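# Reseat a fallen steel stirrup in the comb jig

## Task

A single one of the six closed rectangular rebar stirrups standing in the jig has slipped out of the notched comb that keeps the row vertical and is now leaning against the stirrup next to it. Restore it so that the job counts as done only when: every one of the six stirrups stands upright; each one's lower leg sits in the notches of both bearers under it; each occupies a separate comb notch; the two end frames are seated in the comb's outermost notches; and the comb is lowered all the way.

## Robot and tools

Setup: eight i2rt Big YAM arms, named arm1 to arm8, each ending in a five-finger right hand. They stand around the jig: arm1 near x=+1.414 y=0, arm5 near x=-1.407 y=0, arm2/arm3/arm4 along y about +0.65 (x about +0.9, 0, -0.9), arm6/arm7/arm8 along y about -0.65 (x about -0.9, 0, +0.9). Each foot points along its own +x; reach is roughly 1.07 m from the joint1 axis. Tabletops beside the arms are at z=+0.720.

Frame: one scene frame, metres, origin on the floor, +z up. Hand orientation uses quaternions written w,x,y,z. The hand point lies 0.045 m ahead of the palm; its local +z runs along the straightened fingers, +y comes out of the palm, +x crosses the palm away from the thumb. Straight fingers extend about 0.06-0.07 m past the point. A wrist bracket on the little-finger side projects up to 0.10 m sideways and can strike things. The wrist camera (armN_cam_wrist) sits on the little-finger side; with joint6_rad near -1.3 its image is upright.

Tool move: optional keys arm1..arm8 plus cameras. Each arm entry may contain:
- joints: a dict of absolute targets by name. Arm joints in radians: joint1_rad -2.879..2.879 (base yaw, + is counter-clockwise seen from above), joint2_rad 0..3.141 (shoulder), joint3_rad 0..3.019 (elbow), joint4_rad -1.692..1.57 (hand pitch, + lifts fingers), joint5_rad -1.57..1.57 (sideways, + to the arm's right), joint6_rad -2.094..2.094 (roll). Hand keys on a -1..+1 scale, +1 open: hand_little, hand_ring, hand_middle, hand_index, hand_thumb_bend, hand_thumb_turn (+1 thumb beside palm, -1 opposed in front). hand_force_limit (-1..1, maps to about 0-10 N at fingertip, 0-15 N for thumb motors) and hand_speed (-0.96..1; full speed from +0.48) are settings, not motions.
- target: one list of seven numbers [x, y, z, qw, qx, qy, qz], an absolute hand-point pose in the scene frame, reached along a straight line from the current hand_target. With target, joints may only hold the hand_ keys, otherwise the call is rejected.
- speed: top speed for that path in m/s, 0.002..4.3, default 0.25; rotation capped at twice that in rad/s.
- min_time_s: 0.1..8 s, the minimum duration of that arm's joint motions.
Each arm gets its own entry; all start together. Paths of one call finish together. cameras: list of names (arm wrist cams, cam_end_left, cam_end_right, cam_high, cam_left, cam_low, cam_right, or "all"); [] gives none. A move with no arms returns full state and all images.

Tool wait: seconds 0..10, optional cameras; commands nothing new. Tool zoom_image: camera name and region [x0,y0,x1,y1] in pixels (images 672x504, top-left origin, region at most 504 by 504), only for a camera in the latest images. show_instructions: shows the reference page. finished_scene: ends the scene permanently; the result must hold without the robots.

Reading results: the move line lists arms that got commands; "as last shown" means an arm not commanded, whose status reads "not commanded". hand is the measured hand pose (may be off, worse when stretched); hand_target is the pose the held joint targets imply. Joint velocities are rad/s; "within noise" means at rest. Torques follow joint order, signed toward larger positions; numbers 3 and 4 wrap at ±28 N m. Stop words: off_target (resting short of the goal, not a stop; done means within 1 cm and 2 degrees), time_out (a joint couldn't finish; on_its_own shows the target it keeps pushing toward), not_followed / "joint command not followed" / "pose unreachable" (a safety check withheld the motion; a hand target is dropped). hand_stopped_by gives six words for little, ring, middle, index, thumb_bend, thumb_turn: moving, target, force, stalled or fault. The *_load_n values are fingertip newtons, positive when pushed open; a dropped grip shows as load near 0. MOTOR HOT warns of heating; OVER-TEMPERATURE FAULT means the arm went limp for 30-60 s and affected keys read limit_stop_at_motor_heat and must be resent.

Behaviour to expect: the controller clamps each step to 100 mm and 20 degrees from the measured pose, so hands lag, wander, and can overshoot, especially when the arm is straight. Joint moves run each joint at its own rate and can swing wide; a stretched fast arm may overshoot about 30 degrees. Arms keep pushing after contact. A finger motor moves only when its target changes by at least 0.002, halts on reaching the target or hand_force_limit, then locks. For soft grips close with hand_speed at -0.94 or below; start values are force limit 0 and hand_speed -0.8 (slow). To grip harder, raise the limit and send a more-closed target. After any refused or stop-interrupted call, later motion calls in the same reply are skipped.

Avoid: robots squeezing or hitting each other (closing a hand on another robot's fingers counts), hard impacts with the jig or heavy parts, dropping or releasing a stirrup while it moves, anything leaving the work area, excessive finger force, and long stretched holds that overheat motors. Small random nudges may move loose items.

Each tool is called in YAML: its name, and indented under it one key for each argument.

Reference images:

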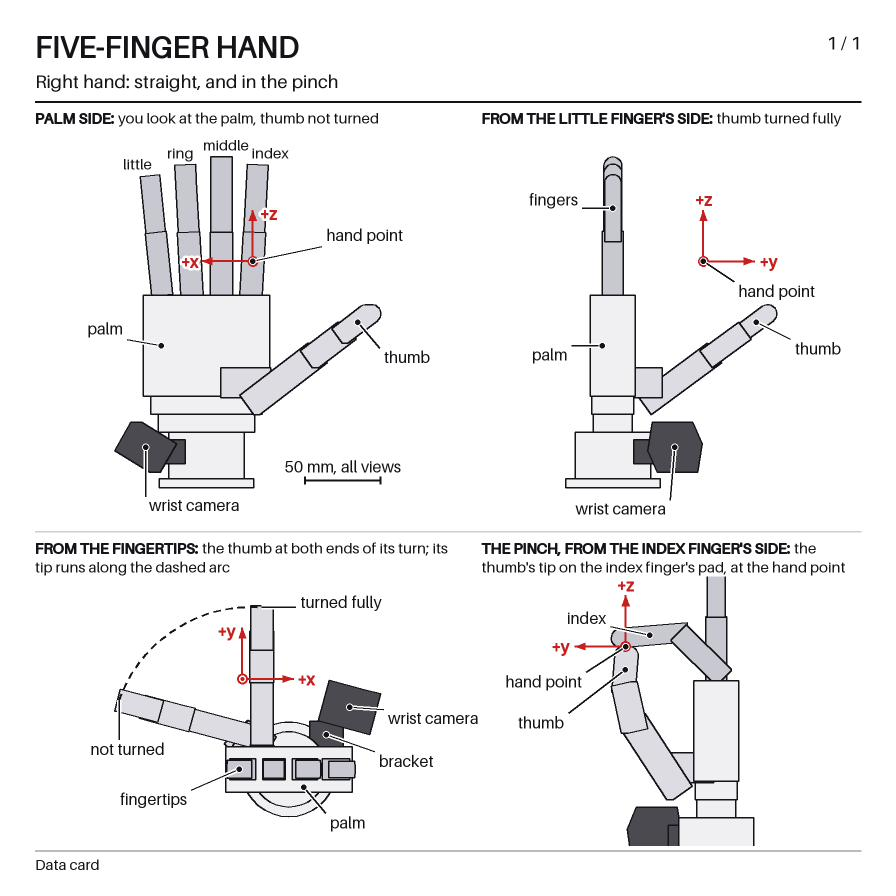

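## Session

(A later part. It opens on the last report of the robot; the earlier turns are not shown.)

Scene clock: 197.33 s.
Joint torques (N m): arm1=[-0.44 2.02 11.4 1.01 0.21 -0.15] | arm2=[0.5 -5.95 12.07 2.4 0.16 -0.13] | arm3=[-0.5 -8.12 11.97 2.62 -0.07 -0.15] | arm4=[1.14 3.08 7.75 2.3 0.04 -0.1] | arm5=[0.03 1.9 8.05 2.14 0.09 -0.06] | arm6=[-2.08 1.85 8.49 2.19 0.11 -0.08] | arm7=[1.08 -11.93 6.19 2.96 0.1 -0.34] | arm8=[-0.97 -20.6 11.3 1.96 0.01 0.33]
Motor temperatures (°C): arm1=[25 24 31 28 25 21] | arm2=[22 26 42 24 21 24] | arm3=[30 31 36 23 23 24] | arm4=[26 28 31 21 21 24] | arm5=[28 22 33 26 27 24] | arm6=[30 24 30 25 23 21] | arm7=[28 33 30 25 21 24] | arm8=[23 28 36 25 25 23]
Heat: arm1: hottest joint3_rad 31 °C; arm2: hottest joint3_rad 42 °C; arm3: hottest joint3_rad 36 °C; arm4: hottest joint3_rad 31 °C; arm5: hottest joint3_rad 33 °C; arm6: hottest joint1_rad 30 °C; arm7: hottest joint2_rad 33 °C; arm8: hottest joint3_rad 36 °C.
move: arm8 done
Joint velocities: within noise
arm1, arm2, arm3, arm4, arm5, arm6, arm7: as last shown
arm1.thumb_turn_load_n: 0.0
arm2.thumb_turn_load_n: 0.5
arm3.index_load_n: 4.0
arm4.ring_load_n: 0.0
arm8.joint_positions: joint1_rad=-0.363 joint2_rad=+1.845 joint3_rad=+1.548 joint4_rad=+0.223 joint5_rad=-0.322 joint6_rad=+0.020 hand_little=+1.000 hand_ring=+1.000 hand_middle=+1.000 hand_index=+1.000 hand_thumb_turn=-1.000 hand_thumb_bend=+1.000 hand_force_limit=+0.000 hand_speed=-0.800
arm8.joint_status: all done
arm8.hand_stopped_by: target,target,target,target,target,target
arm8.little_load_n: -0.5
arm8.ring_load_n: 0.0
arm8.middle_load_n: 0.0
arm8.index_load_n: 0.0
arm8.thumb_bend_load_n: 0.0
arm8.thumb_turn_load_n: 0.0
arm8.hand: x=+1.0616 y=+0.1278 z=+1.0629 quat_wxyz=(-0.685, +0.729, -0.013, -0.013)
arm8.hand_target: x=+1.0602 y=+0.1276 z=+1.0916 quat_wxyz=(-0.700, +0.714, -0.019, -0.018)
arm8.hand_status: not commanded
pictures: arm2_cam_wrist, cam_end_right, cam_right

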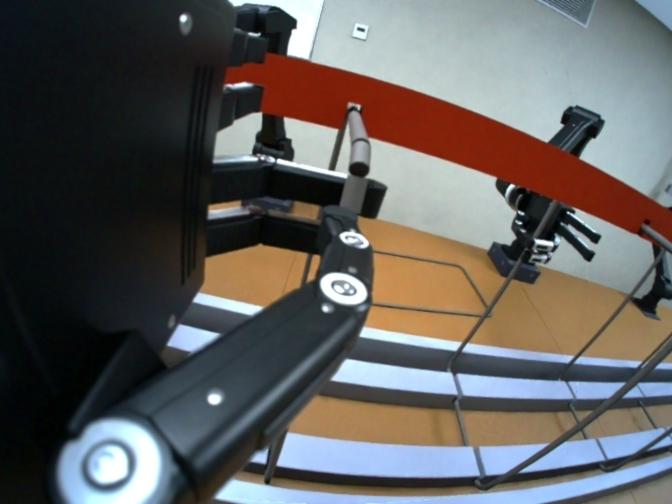

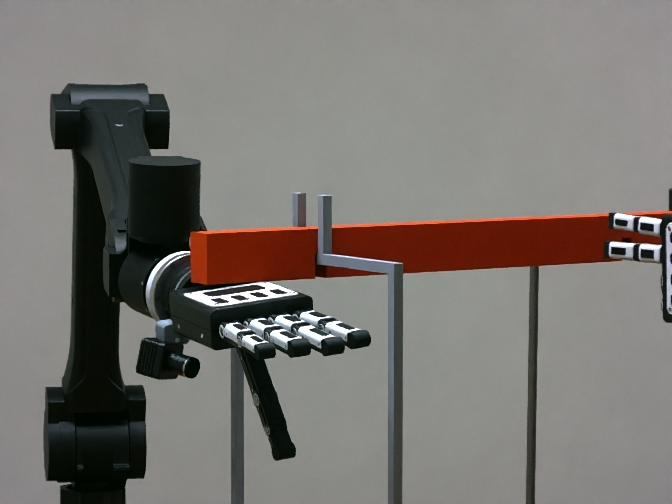

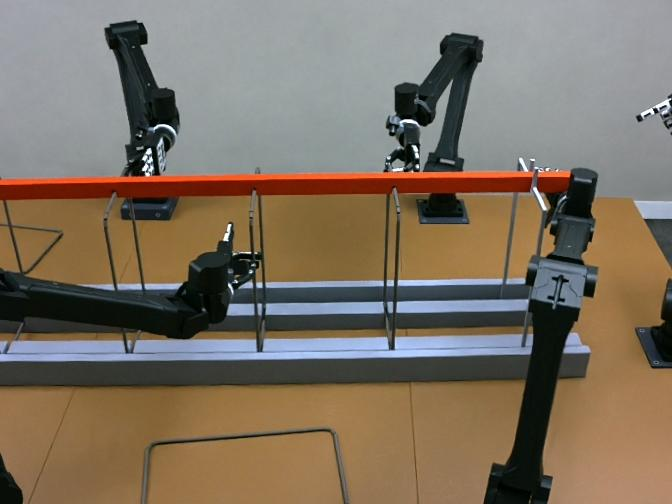

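move:
  arm8: {"joints": {"joint2_rad": 1.865, "joint3_rad": 1.515, "joint4_rad": 0.22}, "min_time_s": 1.5}
  cameras: ["cam_right", "cam_end_right", "cam_end_left", "cam_left"]

zoom_image:
  camera: "cam_end_right"
  region: [170, 190, 410, 310]

zoom_image:
  camera: "cam_end_left"
  region: [170, 130, 510, 330]

Scene clock: 199.47 s.
Joint torques (N m): arm1=[0.32 1.32 11.22 1.17 0.23 -0.16] | arm2=[0.5 -5.89 12.07 2.41 0.16 -0.13] | arm3=[-0.67 -8.18 11.99 2.61 -0.06 -0.14] | arm4=[1.2 3.19 7.75 2.29 0.04 -0.1] | arm5=[-0.09 2.43 8.13 2.13 0.06 -0.07] | arm6=[-1.73 2.08 8.5 2.17 0.11 -0.09] | arm7=[1.08 -12.16 6.16 2.97 0.11 -0.38] | arm8=[-1.26 -18.43 9.69 1.59 0.01 0.18]
Motor temperatures (°C): arm1=[25 24 31 28 25 21] | arm2=[22 26 42 24 21 24] | arm3=[30 31 36 23 23 24] | arm4=[26 28 31 21 21 24] | arm5=[28 22 33 26 27 24] | arm6=[30 24 30 25 23 21] | arm7=[28 33 30 25 21 24] | arm8=[23 28 36 25 25 23]
Heat: arm1: hottest joint3_rad 31 °C; arm2: hottest joint3_rad 42 °C; arm3: hottest joint3_rad 36 °C; arm4: hottest joint3_rad 31 °C; arm5: hottest joint3_rad 33 °C; arm6: hottest joint1_rad 30 °C; arm7: hottest joint2_rad 33 °C; arm8: hottest joint3_rad 36 °C.
move: arm8 done
Joint velocities: within noise
arm1, arm2, arm3, arm4, arm5, arm6, arm7: as last shown
arm1.thumb_turn_load_n: 0.5
arm2.thumb_turn_load_n: 0.0
arm3.thumb_bend_load_n: 3.5
arm7.middle_load_n: 3.5
arm8.joint_positions: joint1_rad=-0.363 joint2_rad=+1.861 joint3_rad=+1.516 joint4_rad=+0.223 joint5_rad=-0.322 joint6_rad=+0.037 hand_little=+1.000 hand_ring=+1.000 hand_middle=+1.000 hand_index=+1.000 hand_thumb_turn=-1.000 hand_thumb_bend=+1.000 hand_force_limit=+0.000 hand_speed=-0.800
arm8.joint_status: all done
arm8.hand_stopped_by: target,target,target,target,target,target
arm8.little_load_n: 0.0
arm8.ring_load_n: 0.0
arm8.middle_load_n: 0.0
arm8.index_load_n: 0.0
arm8.thumb_bend_load_n: 0.0
arm8.thumb_turn_load_n: 0.0
arm8.hand: x=+1.0595 y=+0.1241 z=+1.0317 quat_wxyz=(-0.668, +0.744, -0.025, -0.023)
arm8.hand_target: x=+1.0593 y=+0.1240 z=+1.0279 quat_wxyz=(-0.665, +0.746, -0.032, -0.028)
arm8.hand_status: not commanded
pictures: cam_end_left, cam_end_right, cam_left, cam_right

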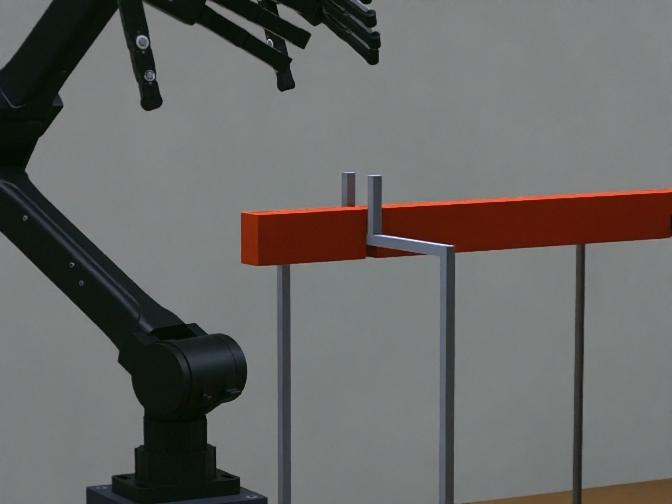

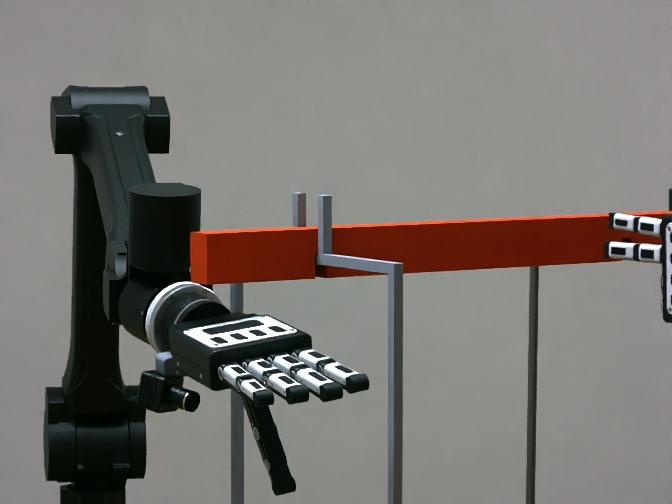

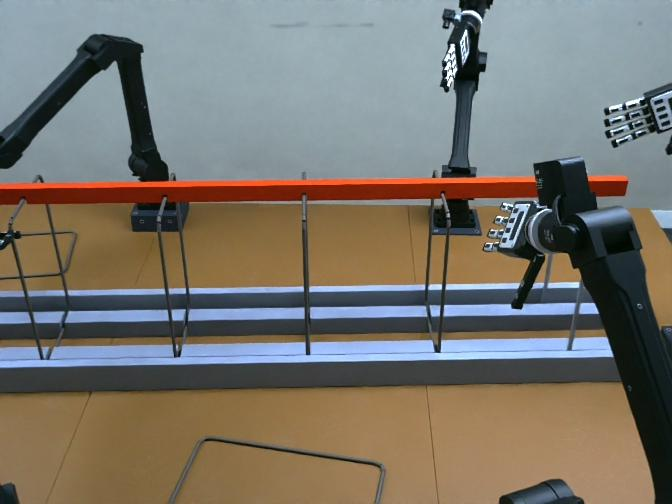

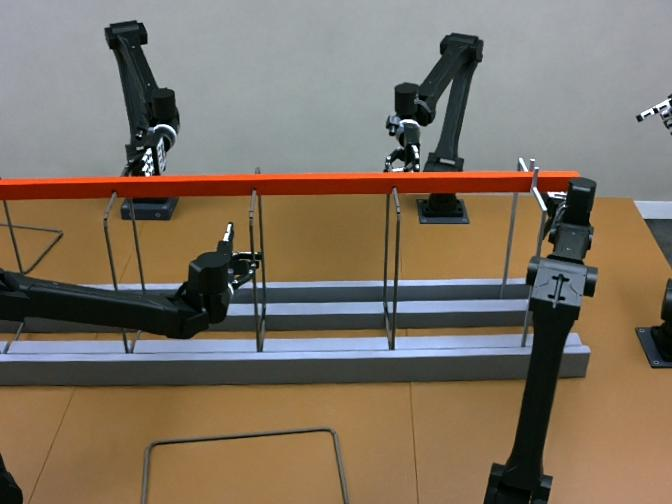

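Scaled by 2.100 from the camera's image (finer frame: 960x720).

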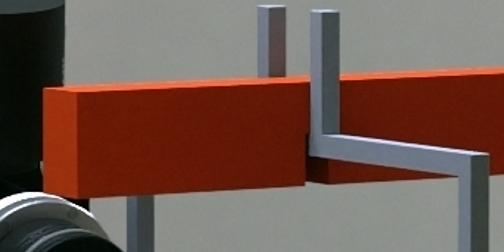

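Scaled by 1.482 from the camera's image (finer frame: 960x720).

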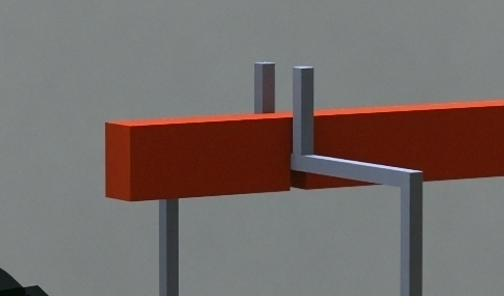

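move:
  arm8: {"target": [1.075, -0.10, 0.985, -0.68, 0.733, -0.02, -0.02], "speed": 0.15}
  arm7: {"joints": {"hand_index": 0.1, "hand_middle": 0.1, "hand_thumb_bend": 0.05, "hand_speed": -0.85}}
  cameras: ["cam_right", "arm7_cam_wrist", "cam_end_right"]

zoom_image:
  camera: "cam_right"
  region: [230, 160, 290, 220]

Scene clock: 202.67 s.
Joint torques (N m): arm1=[-0.73 2.2 11.43 1.16 0.24 -0.21] | arm2=[0.5 -5.95 12.07 2.41 0.16 -0.13] | arm3=[-0.56 -8.41 11.96 2.59 -0.06 -0.13] | arm4=[1.26 3.08 7.76 2.32 0.05 -0.09] | arm5=[-0.67 2.26 8.2 1.99 0.04 -0.03] | arm6=[-1.96 2.14 8.47 2.25 0.12 -0.09] | arm7=[0.97 -11.46 6.22 2.95 0.06 -0.29] | arm8=[-1.38 -12.63 8.32 2.52 -0.16 -0.12]
Motor temperatures (°C): arm1=[25 24 31 28 25 21] | arm2=[22 26 42 24 21 24] | arm3=[30 31 36 23 23 23] | arm4=[26 28 31 21 21 24] | arm5=[28 22 33 26 27 24] | arm6=[30 24 30 25 23 21] | arm7=[28 33 30 25 21 24] | arm8=[23 27 36 25 25 23]
Heat: arm1: hottest joint3_rad 31 °C; arm2: hottest joint3_rad 42 °C; arm3: hottest joint3_rad 36 °C; arm4: hottest joint3_rad 31 °C; arm5: hottest joint3_rad 33 °C; arm6: hottest joint1_rad 30 °C; arm7: hottest joint2_rad 33 °C; arm8: hottest joint3_rad 36 °C.
move: arm7 done; arm8 off_target
Joint velocities: within noise
arm1, arm2, arm3, arm4, arm5, arm6: as last shown
arm3.little_load_n: 0.5
arm3.thumb_bend_load_n: 3.0
arm5.little_load_n: -0.5
arm7.joint_positions: joint1_rad=-0.865 joint2_rad=+1.598 joint3_rad=+1.063 joint4_rad=+0.503 joint5_rad=-0.839 joint6_rad=-1.598 hand_little=+1.000 hand_ring=+1.000 hand_middle=+0.100 hand_index=+0.100 hand_thumb_turn=-1.000 hand_thumb_bend=+0.050 hand_force_limit=+0.100 hand_speed=-0.850
arm7.joint_status: all done
arm7.hand_stopped_by: target,target,target,target,target,target
arm7.little_load_n: 0.0
arm7.ring_load_n: 0.0
arm7.middle_load_n: 0.0
arm7.index_load_n: 0.0
arm7.thumb_bend_load_n: 0.0
arm7.thumb_turn_load_n: 0.0
arm7.hand: x=+0.4322 y=-0.1186 z=+1.0509 quat_wxyz=(-0.492, +0.506, +0.507, +0.496)
arm7.hand_target: x=+0.4286 y=-0.1172 z=+1.0679 quat_wxyz=(-0.488, +0.488, +0.512, +0.512)
arm7.hand_status: not commanded
arm8.joint_positions: joint1_rad=-0.559 joint2_rad=+1.461 joint3_rad=+0.826 joint4_rad=+0.503 joint5_rad=-0.521 joint6_rad=+0.029 hand_little=+1.000 hand_ring=+1.000 hand_middle=+1.000 hand_index=+1.000 hand_thumb_turn=-1.000 hand_thumb_bend=+1.000 hand_force_limit=+0.000 hand_speed=-0.800
arm8.joint_status: not commanded
arm8.hand_stopped_by: target,target,target,target,target,target
arm8.little_load_n: 0.0
arm8.ring_load_n: 0.0
arm8.middle_load_n: 0.0
arm8.index_load_n: 0.0
arm8.thumb_bend_load_n: 0.0
arm8.thumb_turn_load_n: 0.0
arm8.hand: x=+1.0715 y=-0.0990 z=+0.9738 quat_wxyz=(-0.668, +0.743, -0.030, -0.031)
arm8.hand_target: x=+1.0749 y=-0.1000 z=+0.9849 quat_wxyz=(-0.680, +0.733, -0.020, -0.020)
arm8.hand_status: off_target (0.012 m and 2.5 deg from the pose sent, 0.229 m and 2.0 deg at the start)
pictures: arm7_cam_wrist, cam_end_right, cam_right

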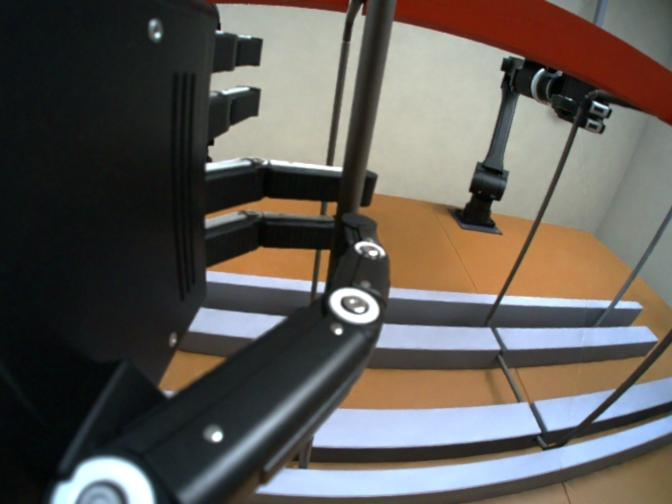

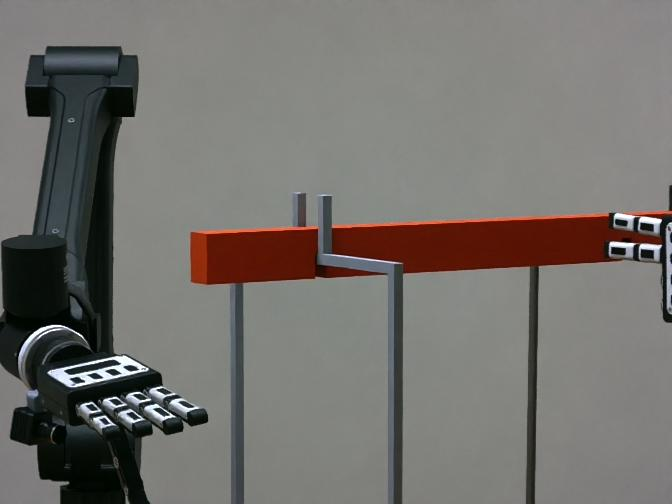

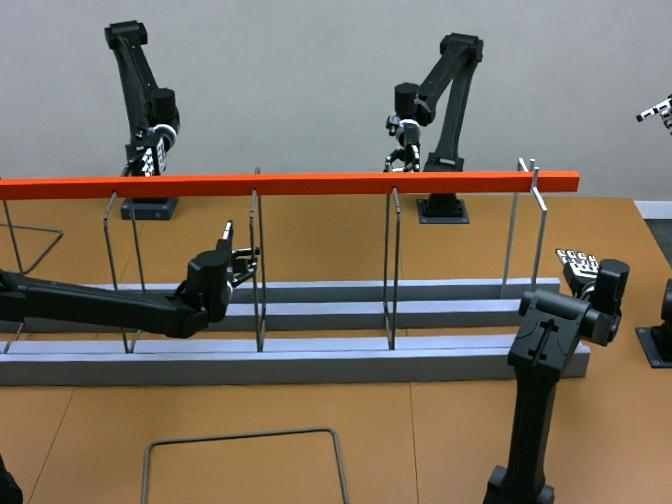

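Scaled by 8.400 from the camera's image (finer frame: 960x720).

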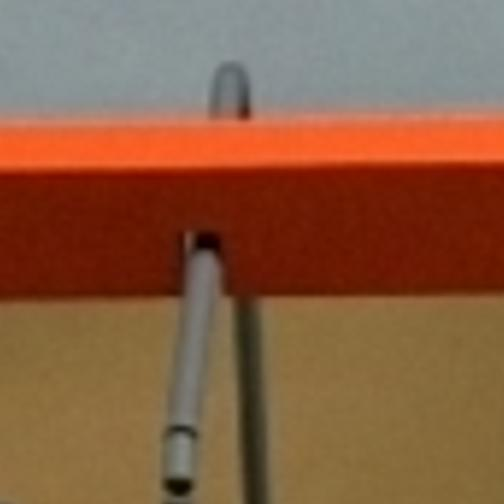

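move:
  arm7: {"joints": {"hand_index": 1.0, "hand_middle": 1.0, "hand_thumb_bend": 0.8, "hand_speed": -0.6}}
  arm2: {"joints": {"hand_index": 0.12, "hand_middle": 0.12, "hand_thumb_bend": 0.1, "hand_speed": -0.85}}
  arm3: {"joints": {"hand_index": 0.1, "hand_thumb_bend": 0.18, "hand_speed": -0.85}}
  cameras: ["cam_right", "arm7_cam_wrist", "arm2_cam_wrist", "arm3_cam_wrist"]

zoom_image:
  camera: "cam_right"
  region: [90, 150, 410, 390]

Scene clock: 204.97 s.
Joint torques (N m): arm1=[-0.73 2.55 11.38 1.06 0.2 -0.19] | arm2=[0.5 -5.95 12.05 2.41 0.15 -0.13] | arm3=[-0.67 -8.23 12 2.63 -0.06 -0.14] | arm4=[1.2 3.14 7.76 2.3 0.04 -0.09] | arm5=[-0.38 1.67 8.21 1.88 0.06 -0.06] | arm6=[-1.96 1.9 8.51 2.13 0.12 -0.09] | arm7=[1.2 -11.69 6.26 2.96 0.07 -0.29] | arm8=[-1.44 -12.45 8.36 2.52 -0.16 -0.12]
Motor temperatures (°C): arm1=[25 24 31 28 25 21] | arm2=[22 26 42 24 21 24] | arm3=[30 31 36 23 23 23] | arm4=[25 28 31 21 21 24] | arm5=[28 22 33 26 27 24] | arm6=[30 24 30 25 23 21] | arm7=[28 33 30 25 21 24] | arm8=[23 27 36 25 25 23]
Heat: arm1: hottest joint3_rad 31 °C; arm2: hottest joint3_rad 42 °C; arm3: hottest joint3_rad 36 °C; arm4: hottest joint3_rad 31 °C; arm5: hottest joint3_rad 33 °C; arm6: hottest joint1_rad 30 °C; arm7: hottest joint2_rad 33 °C; arm8: hottest joint3_rad 36 °C.
move: arm2 done; arm3 done; arm7 done
Joint velocities: within noise
arm1, arm4, arm5, arm6, arm8: as last shown
arm2.joint_positions: joint1_rad=-0.445 joint2_rad=+1.066 joint3_rad=+0.900 joint4_rad=+0.108 joint5_rad=-0.422 joint6_rad=-1.573 hand_little=+1.000 hand_ring=+1.000 hand_middle=+0.120 hand_index=+0.120 hand_thumb_turn=-1.000 hand_thumb_bend=+0.100 hand_force_limit=-0.100 hand_speed=-0.850
arm2.joint_status: all done
arm2.hand_stopped_by: target,target,target,target,target,target
arm2.little_load_n: 0.0
arm2.ring_load_n: 0.0
arm2.middle_load_n: 0.0
arm2.index_load_n: 0.0
arm2.thumb_bend_load_n: 0.0
arm2.thumb_turn_load_n: 0.0
arm2.hand: x=+0.7024 y=+0.1482 z=+1.1147 quat_wxyz=(+0.483, +0.504, -0.516, +0.496)
arm2.hand_target: x=+0.7005 y=+0.1432 z=+1.1418 quat_wxyz=(+0.500, +0.500, -0.500, +0.500)
arm2.hand_status: not commanded
arm3.joint_positions: joint1_rad=+0.469 joint2_rad=+1.223 joint3_rad=+0.876 joint4_rad=+0.306 joint5_rad=+0.441 joint6_rad=-1.567 hand_little=+1.000 hand_ring=+1.000 hand_middle=+1.000 hand_index=+0.100 hand_thumb_turn=-1.000 hand_thumb_bend=+0.180 hand_force_limit=-0.600 hand_speed=-0.850
arm3.joint_status: all done
arm3.hand_stopped_by: target,target,target,target,target,target
arm3.little_load_n: 0.0
arm3.ring_load_n: 0.0
arm3.middle_load_n: 0.0
arm3.index_load_n: 0.0
arm3.thumb_bend_load_n: 0.0
arm3.thumb_turn_load_n: 0.0
arm3.hand: x=+0.1079 y=+0.1127 z=+1.0984 quat_wxyz=(+0.490, +0.516, -0.504, +0.489)
arm3.hand_target: x=+0.1028 y=+0.1069 z=+1.1179 quat_wxyz=(+0.500, +0.500, -0.500, +0.500)
arm3.hand_status: not commanded
arm5.little_load_n: 0.0
arm6.ring_load_n: -0.5
arm7.joint_positions: joint1_rad=-0.865 joint2_rad=+1.598 joint3_rad=+1.063 joint4_rad=+0.503 joint5_rad=-0.839 joint6_rad=-1.598 hand_little=+1.000 hand_ring=+1.000 hand_middle=+1.000 hand_index=+1.000 hand_thumb_turn=-1.000 hand_thumb_bend=+0.800 hand_force_limit=+0.100 hand_speed=-0.600
arm7.joint_status: all done
arm7.hand_stopped_by: target,target,target,target,target,target
arm7.little_load_n: 0.0
arm7.ring_load_n: 0.0
arm7.middle_load_n: 0.0
arm7.index_load_n: 0.0
arm7.thumb_bend_load_n: 0.0
arm7.thumb_turn_load_n: 0.5
arm7.hand: x=+0.4322 y=-0.1186 z=+1.0509 quat_wxyz=(-0.492, +0.506, +0.507, +0.496)
arm7.hand_target: x=+0.4286 y=-0.1172 z=+1.0679 quat_wxyz=(-0.488, +0.488, +0.512, +0.512)
arm7.hand_status: not commanded
pictures: arm2_cam_wrist, arm3_cam_wrist, arm7_cam_wrist, cam_right

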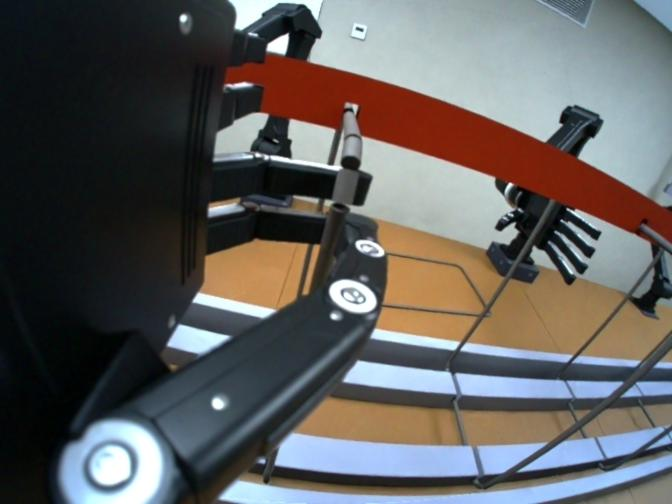

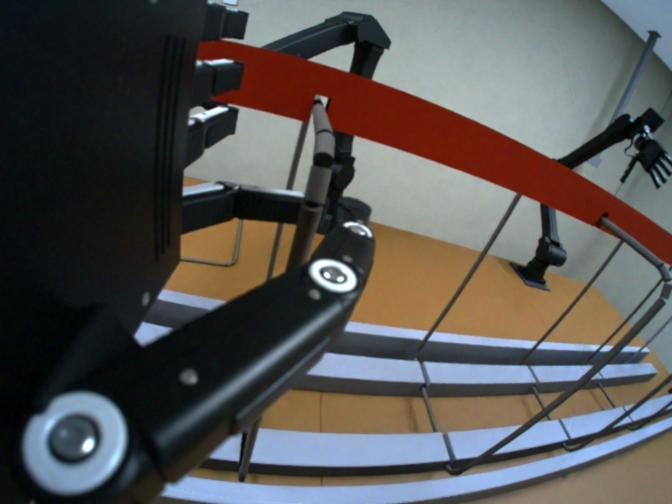

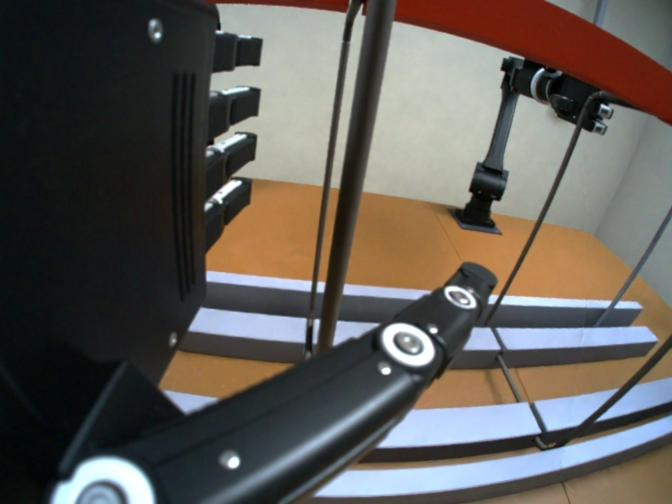

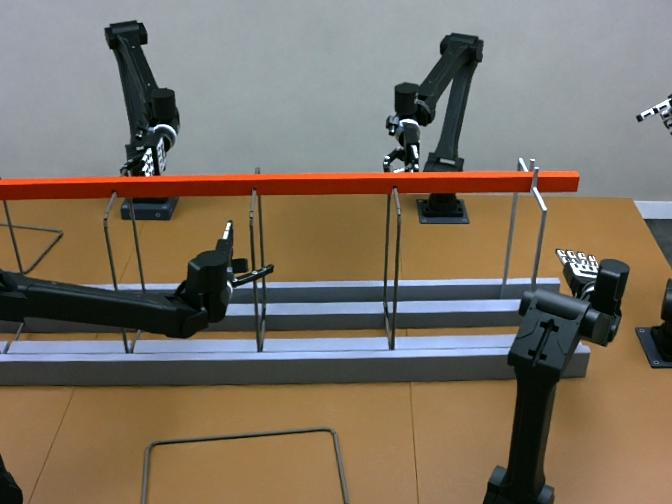

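Scaled by 1.575 from the camera's image (finer frame: 960x720).

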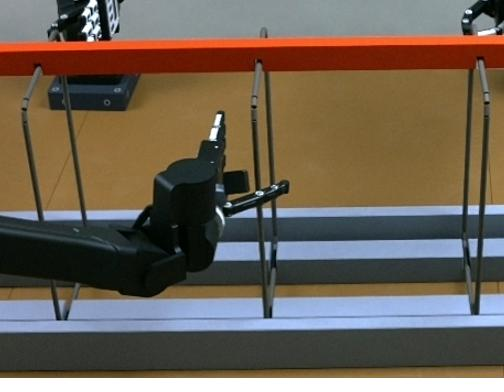

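move:
  arm7: {"target": [0.4286, -0.28, 1.06, -0.488, 0.488, 0.512, 0.512], "speed": 0.12}
  arm2: {"joints": {"hand_index": 1.0, "hand_middle": 1.0, "hand_thumb_bend": 0.8, "hand_speed": -0.6}}
  arm3: {"joints": {"hand_index": 1.0, "hand_thumb_bend": 0.8, "hand_speed": -0.6}}
  cameras: ["cam_right", "arm2_cam_wrist", "arm3_cam_wrist", "arm7_cam_wrist"]

zoom_image:
  camera: "cam_right"
  region: [90, 150, 410, 390]

Scene clock: 207.70 s.
Joint torques (N m): arm1=[0.09 1.9 11.56 1.05 0.23 -0.18] | arm2=[0.5 -5.89 12.07 2.41 0.15 -0.12] | arm3=[-0.44 -8.35 11.93 2.62 -0.06 -0.14] | arm4=[1.26 3.14 7.76 2.29 0.05 -0.09] | arm5=[0.09 2.43 8.05 1.96 0.08 -0.07] | arm6=[-1.96 1.79 8.49 2.17 0.11 -0.08] | arm7=[0.73 -7.94 5.72 2.67 -0.3 -0.25] | arm8=[-1.44 -12.75 8.32 2.48 -0.15 -0.13]
Motor temperatures (°C): arm1=[25 24 31 28 25 21] | arm2=[22 26 42 24 21 24] | arm3=[30 31 36 23 23 23] | arm4=[25 28 31 21 21 24] | arm5=[28 22 33 26 27 24] | arm6=[30 24 30 24 23 21] | arm7=[27 33 30 25 21 24] | arm8=[23 27 36 25 25 23]
Heat: arm1: hottest joint3_rad 31 °C; arm2: hottest joint3_rad 42 °C; arm3: hottest joint3_rad 36 °C; arm4: hottest joint3_rad 31 °C; arm5: hottest joint3_rad 33 °C; arm6: hottest joint1_rad 30 °C; arm7: hottest joint2_rad 33 °C; arm8: hottest joint3_rad 36 °C.
move: arm2 done; arm3 done; arm7 off_target
Joint velocities: within noise
arm1, arm4, arm5, arm6, arm8: as last shown
arm1.thumb_turn_load_n: 0.0
arm2.joint_positions: joint1_rad=-0.445 joint2_rad=+1.066 joint3_rad=+0.900 joint4_rad=+0.108 joint5_rad=-0.422 joint6_rad=-1.573 hand_little=+1.000 hand_ring=+1.000 hand_middle=+1.000 hand_index=+1.000 hand_thumb_turn=-1.000 hand_thumb_bend=+0.800 hand_force_limit=-0.100 hand_speed=-0.600
arm2.joint_status: all done
arm2.hand_stopped_by: target,target,target,target,target,target
arm2.little_load_n: 0.0
arm2.ring_load_n: 0.0
arm2.middle_load_n: 0.0
arm2.index_load_n: 0.0
arm2.thumb_bend_load_n: 0.0
arm2.thumb_turn_load_n: 0.5
arm2.hand: x=+0.7024 y=+0.1482 z=+1.1147 quat_wxyz=(+0.483, +0.504, -0.516, +0.496)
arm2.hand_target: x=+0.7005 y=+0.1432 z=+1.1418 quat_wxyz=(+0.500, +0.500, -0.500, +0.500)
arm2.hand_status: not commanded
arm3.joint_positions: joint1_rad=+0.469 joint2_rad=+1.223 joint3_rad=+0.876 joint4_rad=+0.306 joint5_rad=+0.441 joint6_rad=-1.567 hand_little=+1.000 hand_ring=+1.000 hand_middle=+1.000 hand_index=+1.000 hand_thumb_turn=-1.000 hand_thumb_bend=+0.800 hand_force_limit=-0.600 hand_speed=-0.600
arm3.joint_status: all done
arm3.hand_stopped_by: target,target,target,target,target,target
arm3.little_load_n: 0.0
arm3.ring_load_n: 0.0
arm3.middle_load_n: 0.0
arm3.index_load_n: 0.0
arm3.thumb_bend_load_n: 0.0
arm3.thumb_turn_load_n: 0.0
arm3.hand: x=+0.1079 y=+0.1127 z=+1.0984 quat_wxyz=(+0.490, +0.516, -0.504, +0.489)
arm3.hand_target: x=+0.1028 y=+0.1069 z=+1.1179 quat_wxyz=(+0.500, +0.500, -0.500, +0.500)
arm3.hand_status: not commanded
arm6.ring_load_n: 0.0
arm6.thumb_bend_load_n: -0.5
arm7.joint_positions: joint1_rad=-1.156 joint2_rad=+1.381 joint3_rad=+0.806 joint4_rad=+0.555 joint5_rad=-1.131 joint6_rad=-1.599 hand_little=+1.000 hand_ring=+1.000 hand_middle=+1.000 hand_index=+1.000 hand_thumb_turn=-1.000 hand_thumb_bend=+0.800 hand_force_limit=+0.100 hand_speed=-0.600
arm7.joint_status: not commanded
arm7.hand_stopped_by: target,target,target,target,target,target
arm7.little_load_n: -0.5
arm7.ring_load_n: 0.0
arm7.middle_load_n: 0.0
arm7.index_load_n: 0.0
arm7.thumb_bend_load_n: 0.0
arm7.thumb_turn_load_n: 0.5
arm7.hand: x=+0.4302 y=-0.2786 z=+1.0504 quat_wxyz=(-0.493, +0.501, +0.506, +0.500)
arm7.hand_target: x=+0.4286 y=-0.2800 z=+1.0599 quat_wxyz=(-0.488, +0.488, +0.512, +0.512)
arm7.hand_status: off_target (0.010 m and 2.2 deg from the pose sent, 0.162 m and 2.9 deg at the start)
pictures: arm2_cam_wrist, arm3_cam_wrist, arm7_cam_wrist, cam_right

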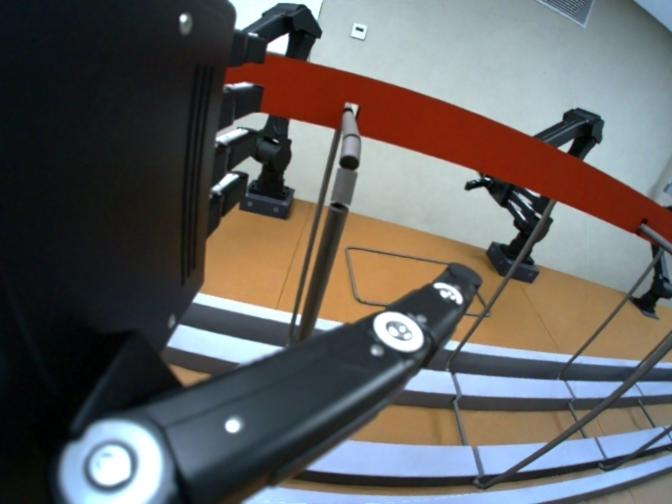

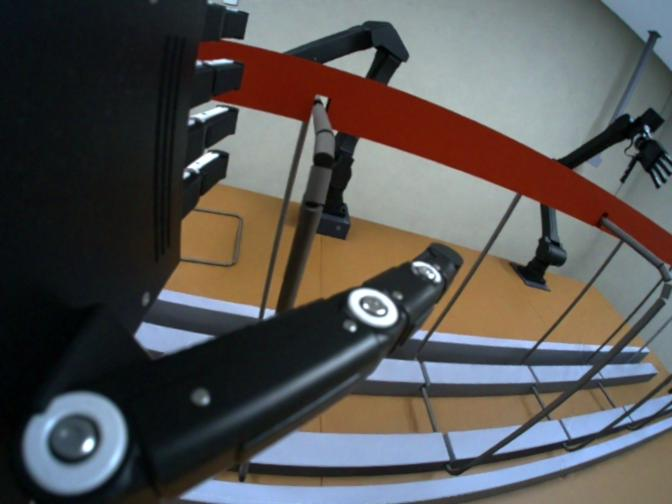

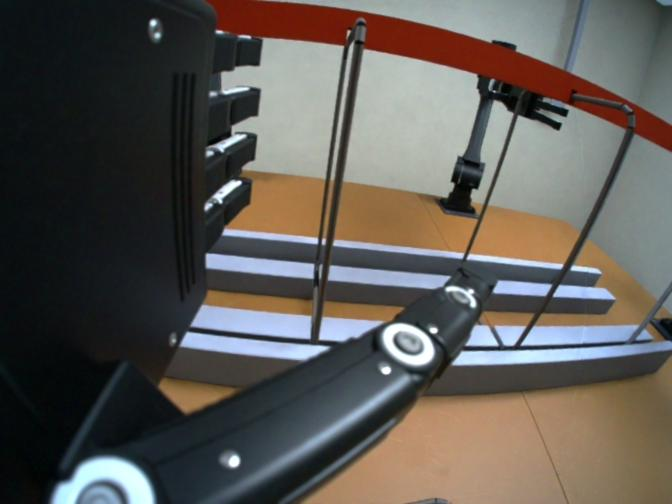

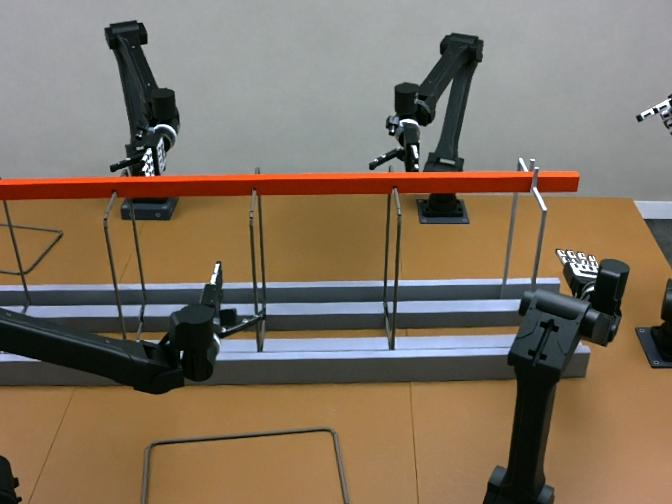

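Scaled by 1.575 from the camera's image (finer frame: 960x720).

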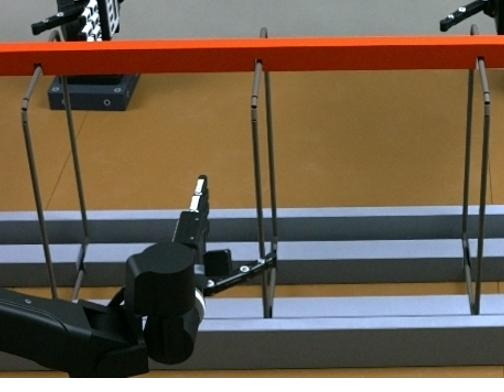

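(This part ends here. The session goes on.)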